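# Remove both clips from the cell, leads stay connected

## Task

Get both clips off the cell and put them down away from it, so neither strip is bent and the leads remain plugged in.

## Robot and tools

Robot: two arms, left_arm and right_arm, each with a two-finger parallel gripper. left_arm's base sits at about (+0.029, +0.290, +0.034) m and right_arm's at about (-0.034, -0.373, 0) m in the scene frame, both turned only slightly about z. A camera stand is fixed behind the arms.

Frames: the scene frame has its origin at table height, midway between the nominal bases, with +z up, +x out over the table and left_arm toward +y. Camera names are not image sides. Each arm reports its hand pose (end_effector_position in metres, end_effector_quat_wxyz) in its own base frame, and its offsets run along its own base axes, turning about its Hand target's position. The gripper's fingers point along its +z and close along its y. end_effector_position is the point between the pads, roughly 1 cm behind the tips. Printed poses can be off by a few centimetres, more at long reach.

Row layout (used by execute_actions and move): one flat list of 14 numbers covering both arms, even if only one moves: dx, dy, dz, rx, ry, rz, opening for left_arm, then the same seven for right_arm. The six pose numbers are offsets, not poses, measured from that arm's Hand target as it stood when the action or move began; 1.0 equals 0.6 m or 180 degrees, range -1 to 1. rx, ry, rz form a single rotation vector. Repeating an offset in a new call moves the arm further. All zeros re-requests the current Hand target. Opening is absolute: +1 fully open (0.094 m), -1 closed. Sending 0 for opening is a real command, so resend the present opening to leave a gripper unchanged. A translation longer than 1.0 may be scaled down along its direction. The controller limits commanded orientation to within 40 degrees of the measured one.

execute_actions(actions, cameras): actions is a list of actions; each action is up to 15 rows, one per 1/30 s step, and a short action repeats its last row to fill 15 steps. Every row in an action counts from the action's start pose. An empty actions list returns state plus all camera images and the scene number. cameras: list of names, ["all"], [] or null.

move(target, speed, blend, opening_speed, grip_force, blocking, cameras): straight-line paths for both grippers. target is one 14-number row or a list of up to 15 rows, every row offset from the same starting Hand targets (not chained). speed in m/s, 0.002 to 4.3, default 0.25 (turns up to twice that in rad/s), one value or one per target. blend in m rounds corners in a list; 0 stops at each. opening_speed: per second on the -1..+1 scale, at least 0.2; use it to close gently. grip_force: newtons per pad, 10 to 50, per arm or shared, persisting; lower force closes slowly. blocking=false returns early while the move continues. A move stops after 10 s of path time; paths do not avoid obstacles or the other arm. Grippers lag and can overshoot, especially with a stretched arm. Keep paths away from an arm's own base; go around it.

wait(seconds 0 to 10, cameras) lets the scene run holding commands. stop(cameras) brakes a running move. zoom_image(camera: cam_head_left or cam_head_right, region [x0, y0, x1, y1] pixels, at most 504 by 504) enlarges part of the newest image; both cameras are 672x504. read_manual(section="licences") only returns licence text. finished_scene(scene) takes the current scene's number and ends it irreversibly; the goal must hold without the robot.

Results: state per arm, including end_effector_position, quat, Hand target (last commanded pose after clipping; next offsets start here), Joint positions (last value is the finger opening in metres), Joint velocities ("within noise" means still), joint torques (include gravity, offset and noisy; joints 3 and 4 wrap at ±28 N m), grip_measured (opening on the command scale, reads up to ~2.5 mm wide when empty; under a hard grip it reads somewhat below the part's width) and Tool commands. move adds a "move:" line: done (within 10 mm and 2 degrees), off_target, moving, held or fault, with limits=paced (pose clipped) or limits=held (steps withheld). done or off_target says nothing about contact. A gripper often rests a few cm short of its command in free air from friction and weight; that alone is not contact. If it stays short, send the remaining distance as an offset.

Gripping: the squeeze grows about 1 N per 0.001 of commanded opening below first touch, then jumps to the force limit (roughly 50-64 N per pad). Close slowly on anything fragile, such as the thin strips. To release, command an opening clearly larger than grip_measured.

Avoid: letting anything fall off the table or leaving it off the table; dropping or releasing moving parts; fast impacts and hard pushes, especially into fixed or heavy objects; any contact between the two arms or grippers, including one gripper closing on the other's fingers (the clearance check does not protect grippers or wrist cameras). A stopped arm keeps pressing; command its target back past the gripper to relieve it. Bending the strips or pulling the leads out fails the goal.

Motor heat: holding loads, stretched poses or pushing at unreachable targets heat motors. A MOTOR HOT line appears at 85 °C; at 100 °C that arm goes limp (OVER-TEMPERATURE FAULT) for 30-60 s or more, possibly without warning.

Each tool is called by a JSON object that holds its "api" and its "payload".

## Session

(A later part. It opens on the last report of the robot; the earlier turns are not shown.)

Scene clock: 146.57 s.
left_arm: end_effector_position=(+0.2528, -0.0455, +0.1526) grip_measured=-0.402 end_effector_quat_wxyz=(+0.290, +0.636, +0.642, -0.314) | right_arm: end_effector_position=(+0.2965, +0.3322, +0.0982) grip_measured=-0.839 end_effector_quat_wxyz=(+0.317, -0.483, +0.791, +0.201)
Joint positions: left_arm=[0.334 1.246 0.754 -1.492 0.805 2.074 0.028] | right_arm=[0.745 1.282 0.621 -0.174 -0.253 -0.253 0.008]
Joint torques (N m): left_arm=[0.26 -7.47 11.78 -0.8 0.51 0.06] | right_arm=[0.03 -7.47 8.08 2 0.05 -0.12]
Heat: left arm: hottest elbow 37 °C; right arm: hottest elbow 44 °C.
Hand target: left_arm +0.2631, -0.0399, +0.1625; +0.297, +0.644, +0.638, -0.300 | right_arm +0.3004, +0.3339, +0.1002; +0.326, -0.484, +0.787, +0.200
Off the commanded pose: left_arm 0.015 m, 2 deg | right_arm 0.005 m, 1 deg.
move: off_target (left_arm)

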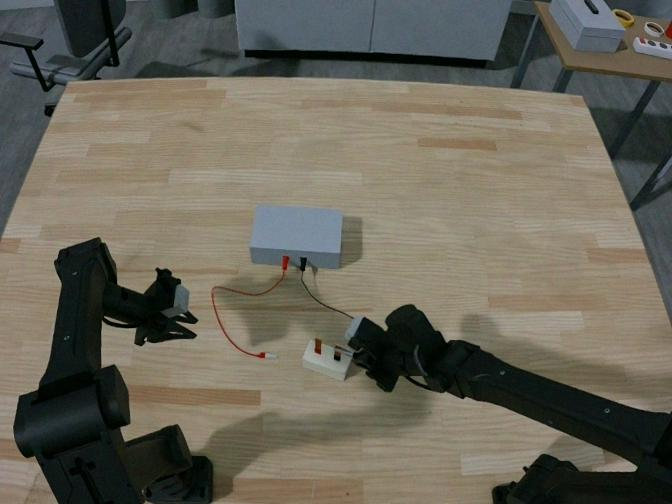

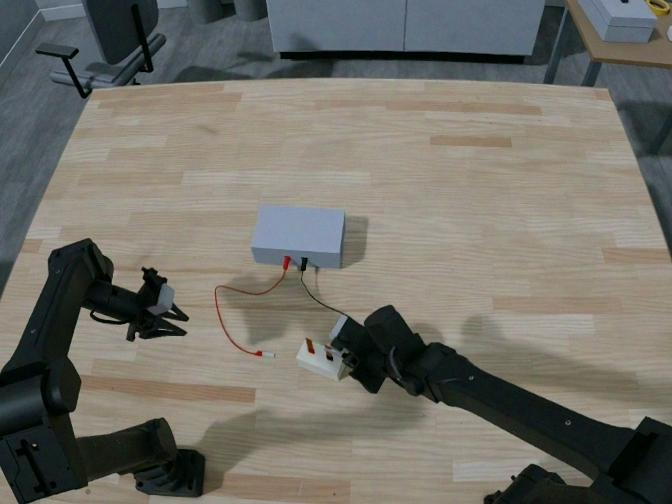

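{"api": "move", "payload": {"target": [0,0,0,0,0,0,-0.4,-0.012,-0.024,0,0,0,0,-0.92], "speed": 0.05, "cameras": ["all"]}}

{"api": "zoom_image", "payload": {"camera": "cam_head_left", "region": [328, 335, 376, 371]}}

{"api": "zoom_image", "payload": {"camera": "cam_head_right", "region": [318, 335, 366, 371]}}

Scene clock: 150.07 s.
left_arm: end_effector_position=(+0.2528, -0.0455, +0.1526) grip_measured=-0.402 end_effector_quat_wxyz=(+0.290, +0.636, +0.642, -0.314) | right_arm: end_effector_position=(+0.2881, +0.3207, +0.0933) grip_measured=-0.840 end_effector_quat_wxyz=(+0.314, -0.483, +0.792, +0.201)
Joint positions: left_arm=[0.334 1.246 0.754 -1.492 0.805 2.074 0.028] | right_arm=[0.736 1.254 0.584 -0.174 -0.261 -0.26 0.008]
Joint torques (N m): left_arm=[0.32 -6.89 11.95 -0.64 0.5 0.12] | right_arm=[-0.73 -8.29 8.05 1.61 -0.15 -0.19]
Heat: left arm: hottest elbow 37 °C; right arm: hottest elbow 43 °C.
Hand target: left_arm +0.2631, -0.0399, +0.1625; +0.297, +0.644, +0.638, -0.300 | right_arm +0.2932, +0.3196, +0.1003; +0.326, -0.484, +0.787, +0.200
Off the commanded pose: left_arm 0.015 m, 2 deg | right_arm 0.009 m, 1 deg.
move: off_target (left_arm)

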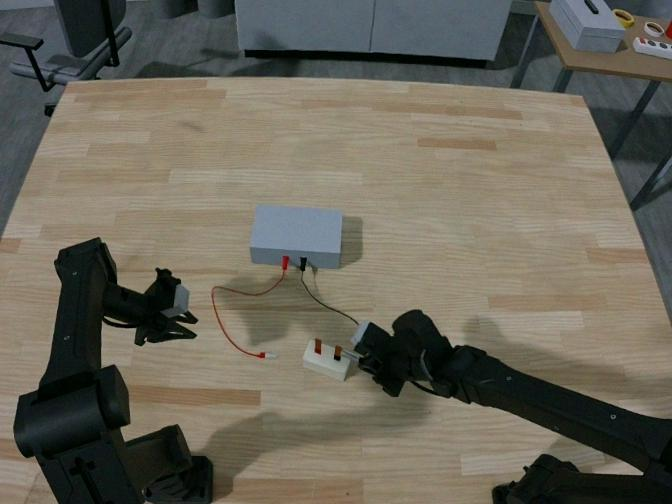

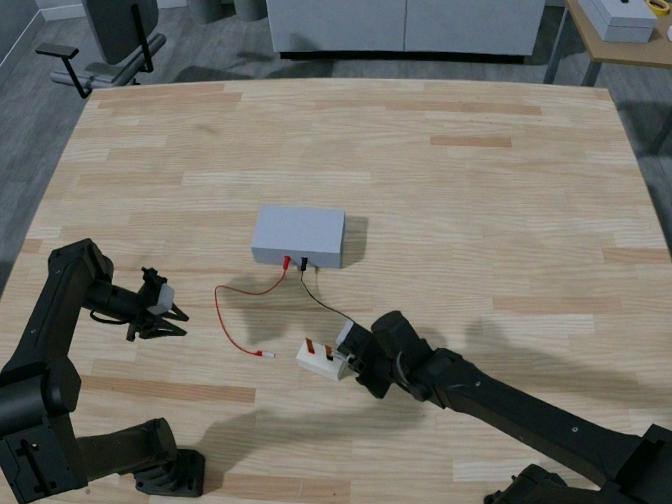

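Scaled by 10.500.

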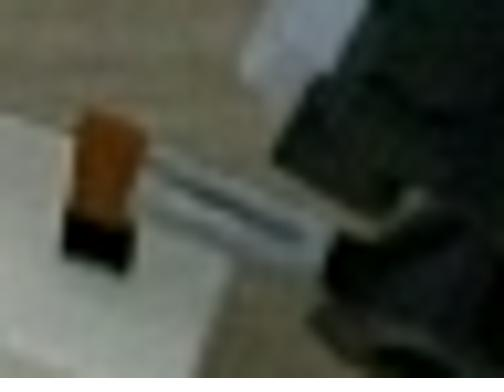

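Scaled by 10.500.

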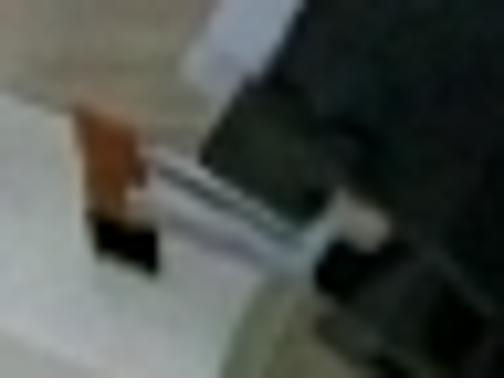

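{"api": "move", "payload": {"target": [[0,0,0,0,0,0,-0.4,-0.017,-0.037,0.012,0,0,0,-0.92],[0,0,0,0,0,0,-0.4,0.045,-0.09,0,0,0,0,-0.92],[0,0,0,0,0,0,-0.4,0.045,-0.09,-0.1,0,0,0,-0.92]], "speed": 0.08, "blend": [0.005,0.01,0], "cameras": ["all"]}}

{"api": "zoom_image", "payload": {"camera": "cam_head_left", "region": [320, 300, 420, 375]}}

{"api": "zoom_image", "payload": {"camera": "cam_head_right", "region": [310, 300, 410, 375]}}

Scene clock: 156.80 s.
left_arm: end_effector_position=(+0.2528, -0.0455, +0.1526) grip_measured=-0.402 end_effector_quat_wxyz=(+0.290, +0.636, +0.642, -0.314) | right_arm: end_effector_position=(+0.3151, +0.2658, +0.0392) grip_measured=-0.840 end_effector_quat_wxyz=(+0.317, -0.481, +0.792, +0.202)
Joint positions: left_arm=[0.334 1.246 0.754 -1.492 0.805 2.074 0.028] | right_arm=[0.542 1.374 0.496 -0.008 -0.388 -0.412 0.008]
Joint torques (N m): left_arm=[0.44 -7.47 11.88 -0.73 0.57 0.07] | right_arm=[-0.5 -7 6.76 1.92 -0.23 -0.2]
Heat: left arm: hottest elbow 38 °C; right arm: hottest elbow 44 °C.
Hand target: left_arm +0.2631, -0.0399, +0.1625; +0.297, +0.644, +0.638, -0.300 | right_arm +0.3203, +0.2655, +0.0403; +0.326, -0.484, +0.787, +0.200
Off the commanded pose: left_arm 0.015 m, 2 deg | right_arm 0.005 m, 1 deg.
move: off_target (left_arm)

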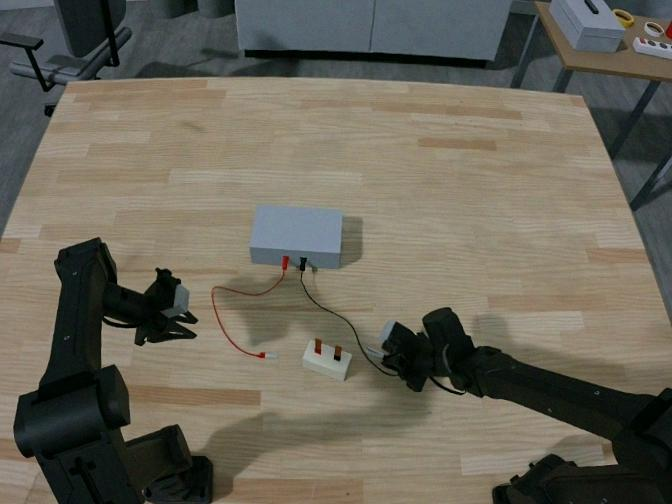

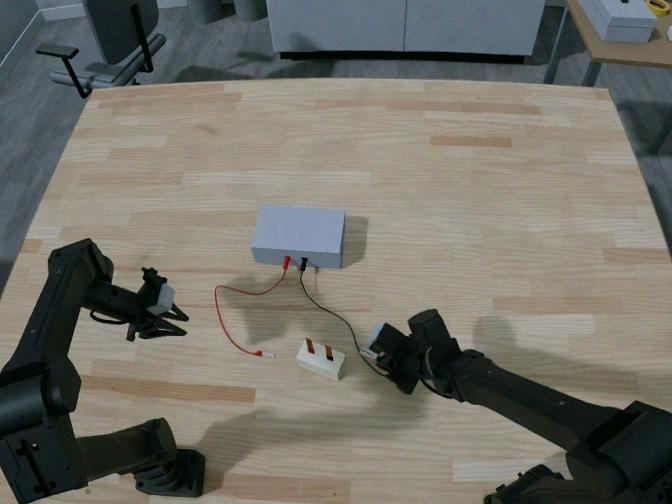

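Scaled by 5.040.

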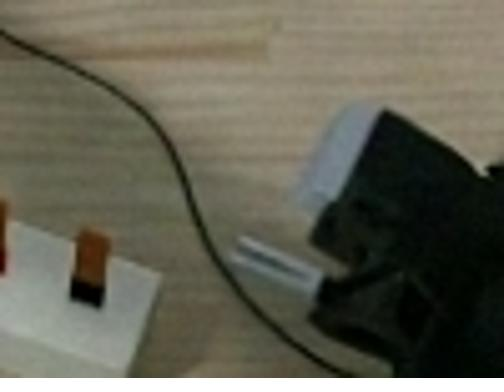

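Scaled by 5.040.

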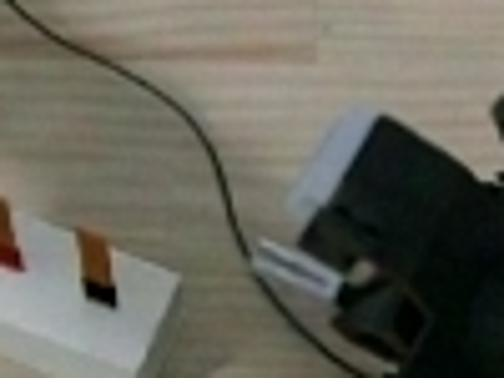

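{"api": "move", "payload": {"target": [[0,0,0,0,0,0,-0.4,0.03,-0.06,0.01,0,0,0,-0.92],[0,0,0,0,0,0,-0.4,0.03,-0.06,-0.025,0,0,0,-0.92]], "speed": 0.08, "cameras": ["all"]}}

{"api": "zoom_image", "payload": {"camera": "cam_head_left", "region": [340, 310, 440, 385]}}

{"api": "zoom_image", "payload": {"camera": "cam_head_right", "region": [330, 310, 430, 385]}}

Scene clock: 160.93 s.
left_arm: end_effector_position=(+0.2528, -0.0455, +0.1526) grip_measured=-0.402 end_effector_quat_wxyz=(+0.290, +0.636, +0.642, -0.314) | right_arm: end_effector_position=(+0.3342, +0.2303, +0.0252) grip_measured=-0.840 end_effector_quat_wxyz=(+0.318, -0.481, +0.792, +0.203)
Joint positions: left_arm=[0.334 1.246 0.754 -1.492 0.805 2.074 0.028] | right_arm=[0.409 1.422 0.492 -0.001 -0.47 -0.524 0.008]
Joint torques (N m): left_arm=[-0.03 -6.89 11.71 -0.85 0.52 0.13] | right_arm=[-0.38 -7.12 6.24 1.83 -0.28 -0.21]
Heat: left arm: hottest elbow 38 °C; right arm: hottest elbow 43 °C.
Hand target: left_arm +0.2631, -0.0399, +0.1625; +0.297, +0.644, +0.638, -0.300 | right_arm +0.3382, +0.2296, +0.0252; +0.326, -0.484, +0.787, +0.200
Off the commanded pose: left_arm 0.015 m, 2 deg | right_arm 0.004 m, 1 deg.
move: off_target (left_arm)

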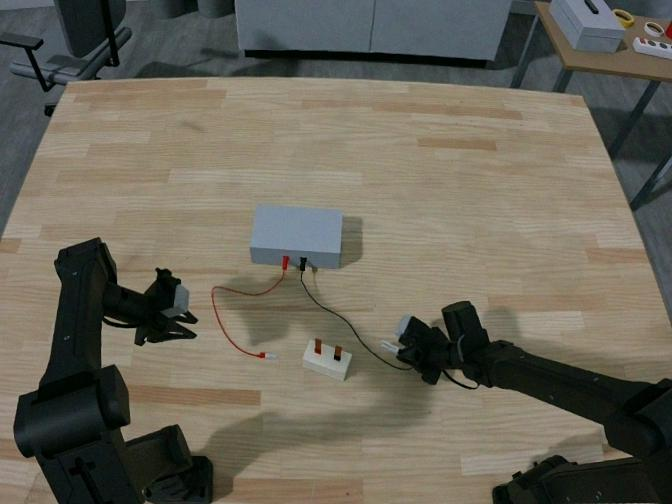

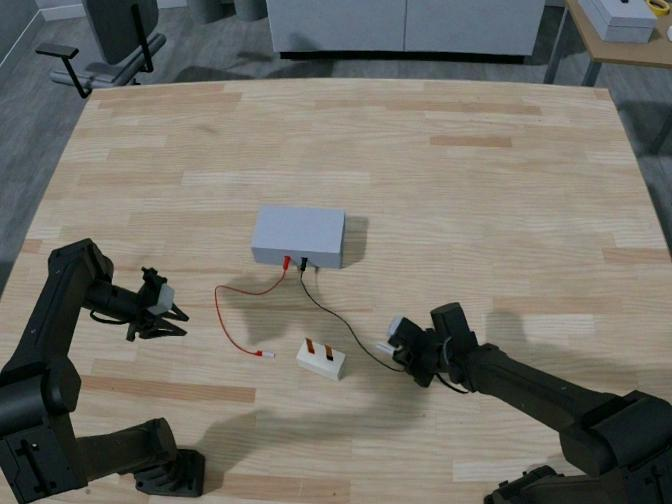

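Scaled by 5.040.

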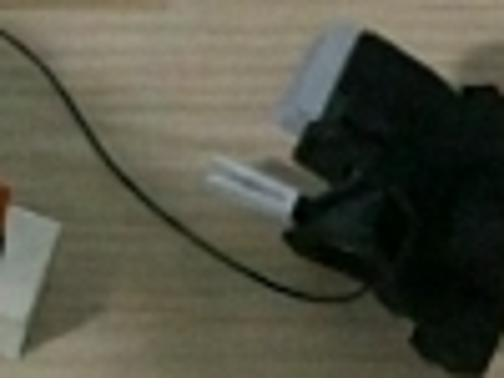

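Scaled by 5.040.

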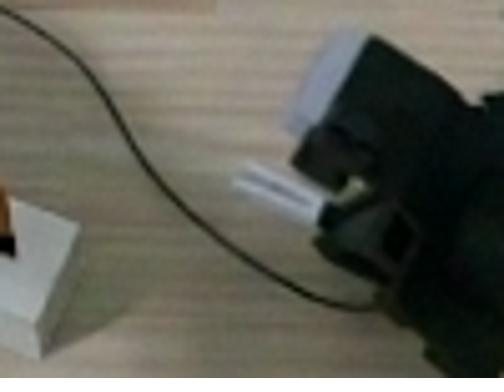

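{"api": "move", "payload": {"target": [0,0,0,0,0,0,-0.4,0,0,-0.01,0,0,0,-0.92], "speed": 0.03}}

{"api": "move", "payload": {"target": [0,0,0,0,0,0,-0.4,0,0,-0.008,0,0,0,-0.92], "speed": 0.03}}

Scene clock: 162.97 s.
left_arm: end_effector_position=(+0.2528, -0.0455, +0.1526) grip_measured=-0.402 end_effector_quat_wxyz=(+0.290, +0.636, +0.642, -0.314) | right_arm: end_effector_position=(+0.3353, +0.2308, +0.0214) grip_measured=-0.840 end_effector_quat_wxyz=(+0.321, -0.481, +0.790, +0.203)
Joint positions: left_arm=[0.334 1.246 0.754 -1.492 0.805 2.074 0.028] | right_arm=[0.409 1.438 0.489 0.025 -0.47 -0.524 0.008]
Joint torques (N m): left_arm=[-0.09 -7.53 11.95 -0.7 0.53 0.1] | right_arm=[-0.38 -6.83 6.04 1.85 -0.28 -0.2]
Heat: left arm: hottest elbow 38 °C; right arm: hottest elbow 43 °C.
Hand target: left_arm +0.2631, -0.0399, +0.1625; +0.297, +0.644, +0.638, -0.300 | right_arm +0.3383, +0.2296, +0.0193; +0.326, -0.484, +0.787, +0.200
Off the commanded pose: left_arm 0.015 m, 2 deg | right_arm 0.004 m, 1 deg.
move: off_target (left_arm)

Scene clock: 163.70 s.
left_arm: end_effector_position=(+0.2528, -0.0455, +0.1526) grip_measured=-0.402 end_effector_quat_wxyz=(+0.290, +0.636, +0.642, -0.314) | right_arm: end_effector_position=(+0.3378, +0.2323, +0.0211) grip_measured=-0.840 end_effector_quat_wxyz=(+0.327, -0.481, +0.788, +0.203)
Joint positions: left_arm=[0.334 1.246 0.754 -1.492 0.805 2.074 0.028] | right_arm=[0.409 1.447 0.489 0.047 -0.472 -0.524 0.008]
Joint torques (N m): left_arm=[-0.38 -6.65 11.96 -0.81 0.53 0.13] | right_arm=[-0.32 -6.42 5.68 1.8 -0.19 -0.2]
Heat: left arm: hottest elbow 38 °C; right arm: hottest elbow 43 °C.
Hand target: left_arm +0.2631, -0.0399, +0.1625; +0.297, +0.644, +0.638, -0.300 | right_arm +0.3382, +0.2296, +0.0145; +0.326, -0.484, +0.787, +0.200
Off the commanded pose: left_arm 0.015 m, 2 deg | right_arm 0.007 m, 0 deg.
move: off_target (left_arm)

{"api": "move", "payload": {"target": [0,0,0,0,0,0,-0.4,0,0,0.008,0,0,0,-0.92], "speed": 0.03}}

{"api": "move", "payload": {"target": [0,0,0,0,0,0,-0.4,0,0,0,0,0,0,-0.4], "opening_speed": 0.3, "cameras": ["all"]}}

{"api": "zoom_image", "payload": {"camera": "cam_head_left", "region": [340, 310, 440, 385]}}

{"api": "zoom_image", "payload": {"camera": "cam_head_right", "region": [330, 310, 430, 385]}}

Scene clock: 166.60 s.
left_arm: end_effector_position=(+0.2528, -0.0455, +0.1526) grip_measured=-0.402 end_effector_quat_wxyz=(+0.290, +0.636, +0.642, -0.314) | right_arm: end_effector_position=(+0.3379, +0.2323, +0.0211) grip_measured=-0.840 end_effector_quat_wxyz=(+0.327, -0.481, +0.787, +0.203)
Joint positions: left_arm=[0.334 1.246 0.754 -1.492 0.805 2.074 0.028] | right_arm=[0.409 1.447 0.489 0.048 -0.472 -0.524 0.008]
Joint torques (N m): left_arm=[-0.38 -7.24 11.74 -0.98 0.5 0.12] | right_arm=[-0.38 -7.77 6 1.09 -0.2 -0.2]
Heat: left arm: hottest elbow 38 °C; right arm: hottest elbow 43 °C.
Hand target: left_arm +0.2631, -0.0399, +0.1625; +0.297, +0.644, +0.638, -0.300 | right_arm +0.3383, +0.2296, +0.0194; +0.326, -0.484, +0.787, +0.200
Off the commanded pose: left_arm 0.015 m, 2 deg | right_arm 0.003 m, 0 deg.
move: off_target (left_arm)

Scene clock: 168.53 s.
left_arm: end_effector_position=(+0.2528, -0.0455, +0.1526) grip_measured=-0.402 end_effector_quat_wxyz=(+0.290, +0.636, +0.642, -0.314) | right_arm: end_effector_position=(+0.3377, +0.2326, +0.0213) grip_measured=-0.402 end_effector_quat_wxyz=(+0.327, -0.482, +0.787, +0.204)
Joint positions: left_arm=[0.334 1.246 0.754 -1.492 0.805 2.074 0.028] | right_arm=[0.409 1.447 0.489 0.048 -0.474 -0.525 0.028]
Joint torques (N m): left_arm=[-0.44 -7.06 11.82 -0.73 0.54 0.09] | right_arm=[-0.38 -7.82 6 1.09 -0.11 -0.19]
Heat: left arm: hottest elbow 38 °C; right arm: hottest elbow 43 °C.
Hand target: left_arm +0.2631, -0.0399, +0.1625; +0.297, +0.644, +0.638, -0.300 | right_arm +0.3383, +0.2296, +0.0194; +0.326, -0.484, +0.787, +0.200
Off the commanded pose: left_arm 0.015 m, 2 deg | right_arm 0.004 m, 0 deg.
move: off_target (left_arm)

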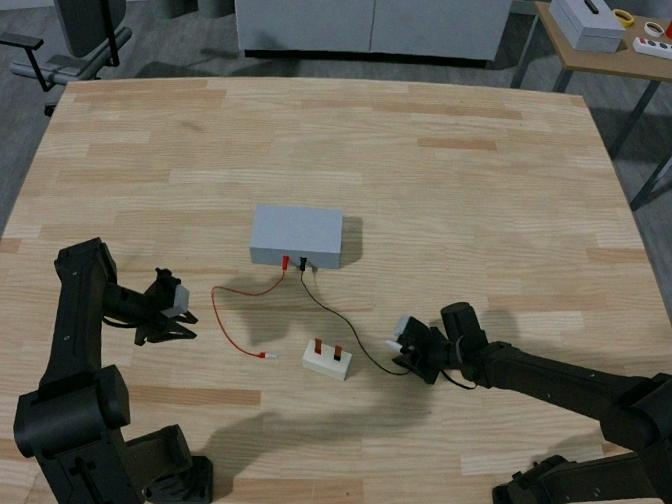

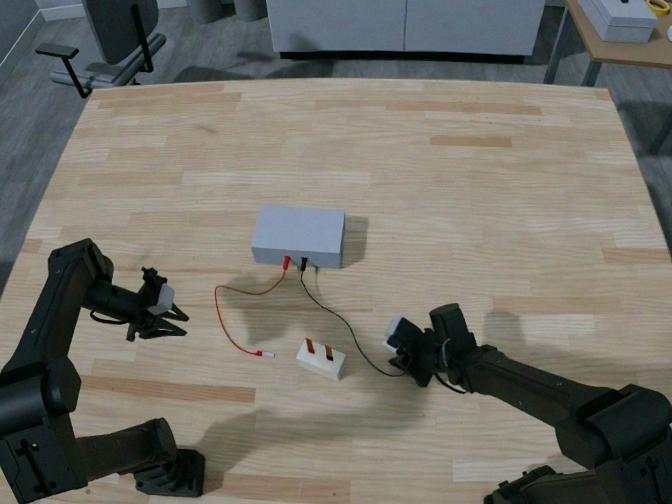

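Scaled by 5.040.

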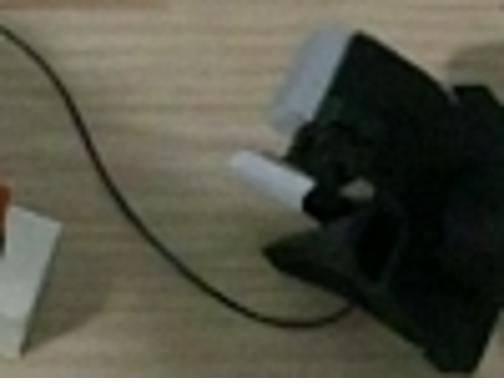

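Scaled by 5.040.

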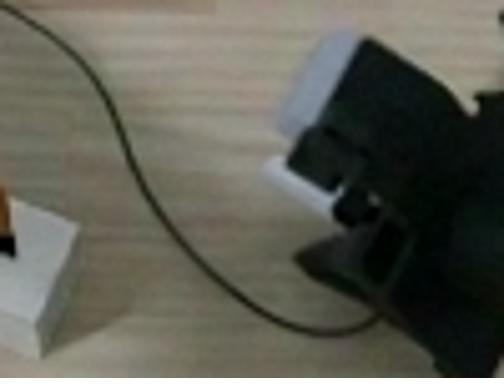

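{"api": "move", "payload": {"target": [0,0,0,0,0,0,-0.4,-0.055,-0.12,0.13,0,0,0,-0.4], "speed": 0.07, "cameras": ["all"]}}

{"api": "zoom_image", "payload": {"camera": "cam_head_left", "region": [340, 310, 440, 385]}}

{"api": "zoom_image", "payload": {"camera": "cam_head_left", "region": [240, 330, 360, 390]}}

Scene clock: 172.50 s.
left_arm: end_effector_position=(+0.2528, -0.0455, +0.1526) grip_measured=-0.402 end_effector_quat_wxyz=(+0.290, +0.636, +0.642, -0.314) | right_arm: end_effector_position=(+0.3000, +0.1594, +0.0900) grip_measured=-0.402 end_effector_quat_wxyz=(+0.319, -0.481, +0.790, +0.204)
Joint positions: left_arm=[0.334 1.246 0.754 -1.492 0.805 2.074 0.028] | right_arm=[0.201 1.07 0.463 -0.424 -0.59 -0.725 0.028]
Joint torques (N m): left_arm=[-1.73 -6.71 11.84 -0.85 0.51 0.1] | right_arm=[-0.62 -4.78 9.16 0.61 -0.37 -0.22]
Heat: left arm: hottest elbow 39 °C; right arm: hottest elbow 42 °C.
Hand target: left_arm +0.2631, -0.0399, +0.1625; +0.297, +0.644, +0.638, -0.300 | right_arm +0.3053, +0.1576, +0.0973; +0.326, -0.484, +0.787, +0.200
Off the commanded pose: left_arm 0.015 m, 2 deg | right_arm 0.009 m, 1 deg.
move: off_target (left_arm)

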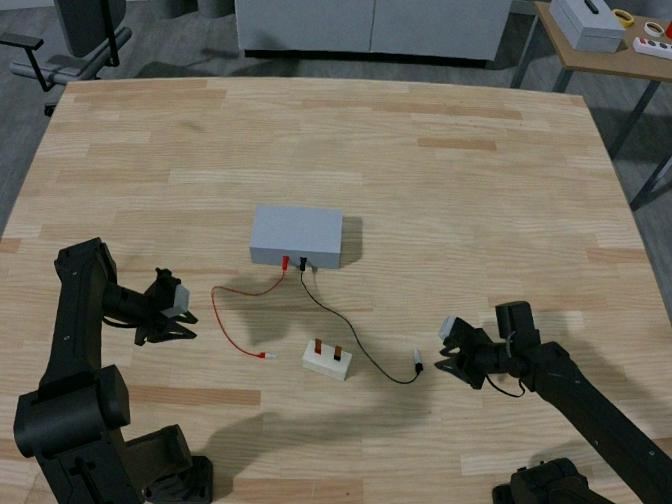

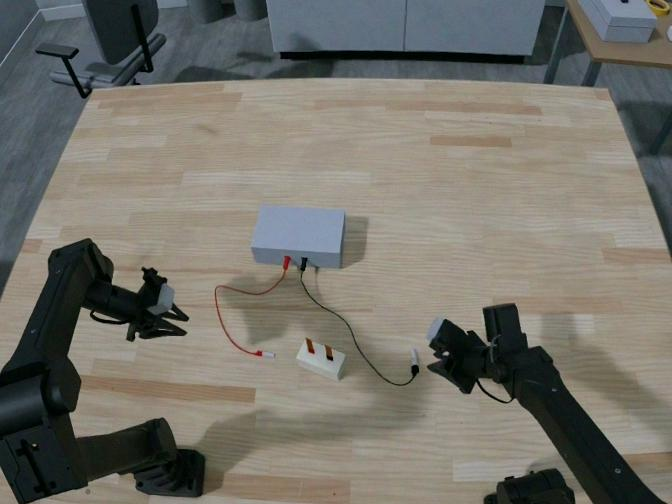

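Scaled by 5.040.

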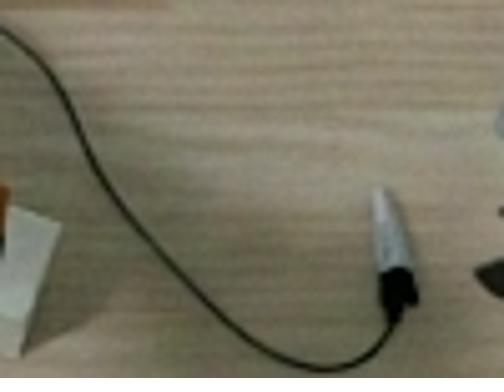

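Scaled by 4.200.

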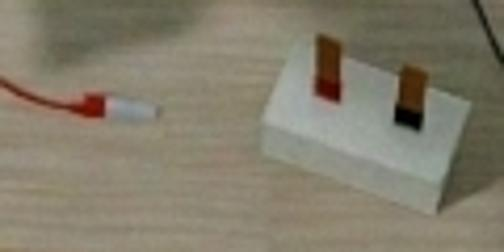

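Both clips are clear and on the table, and the strips look straight.

{"api": "finished_scene", "payload": {"scene": 2}}

The scene is finished: the task was done.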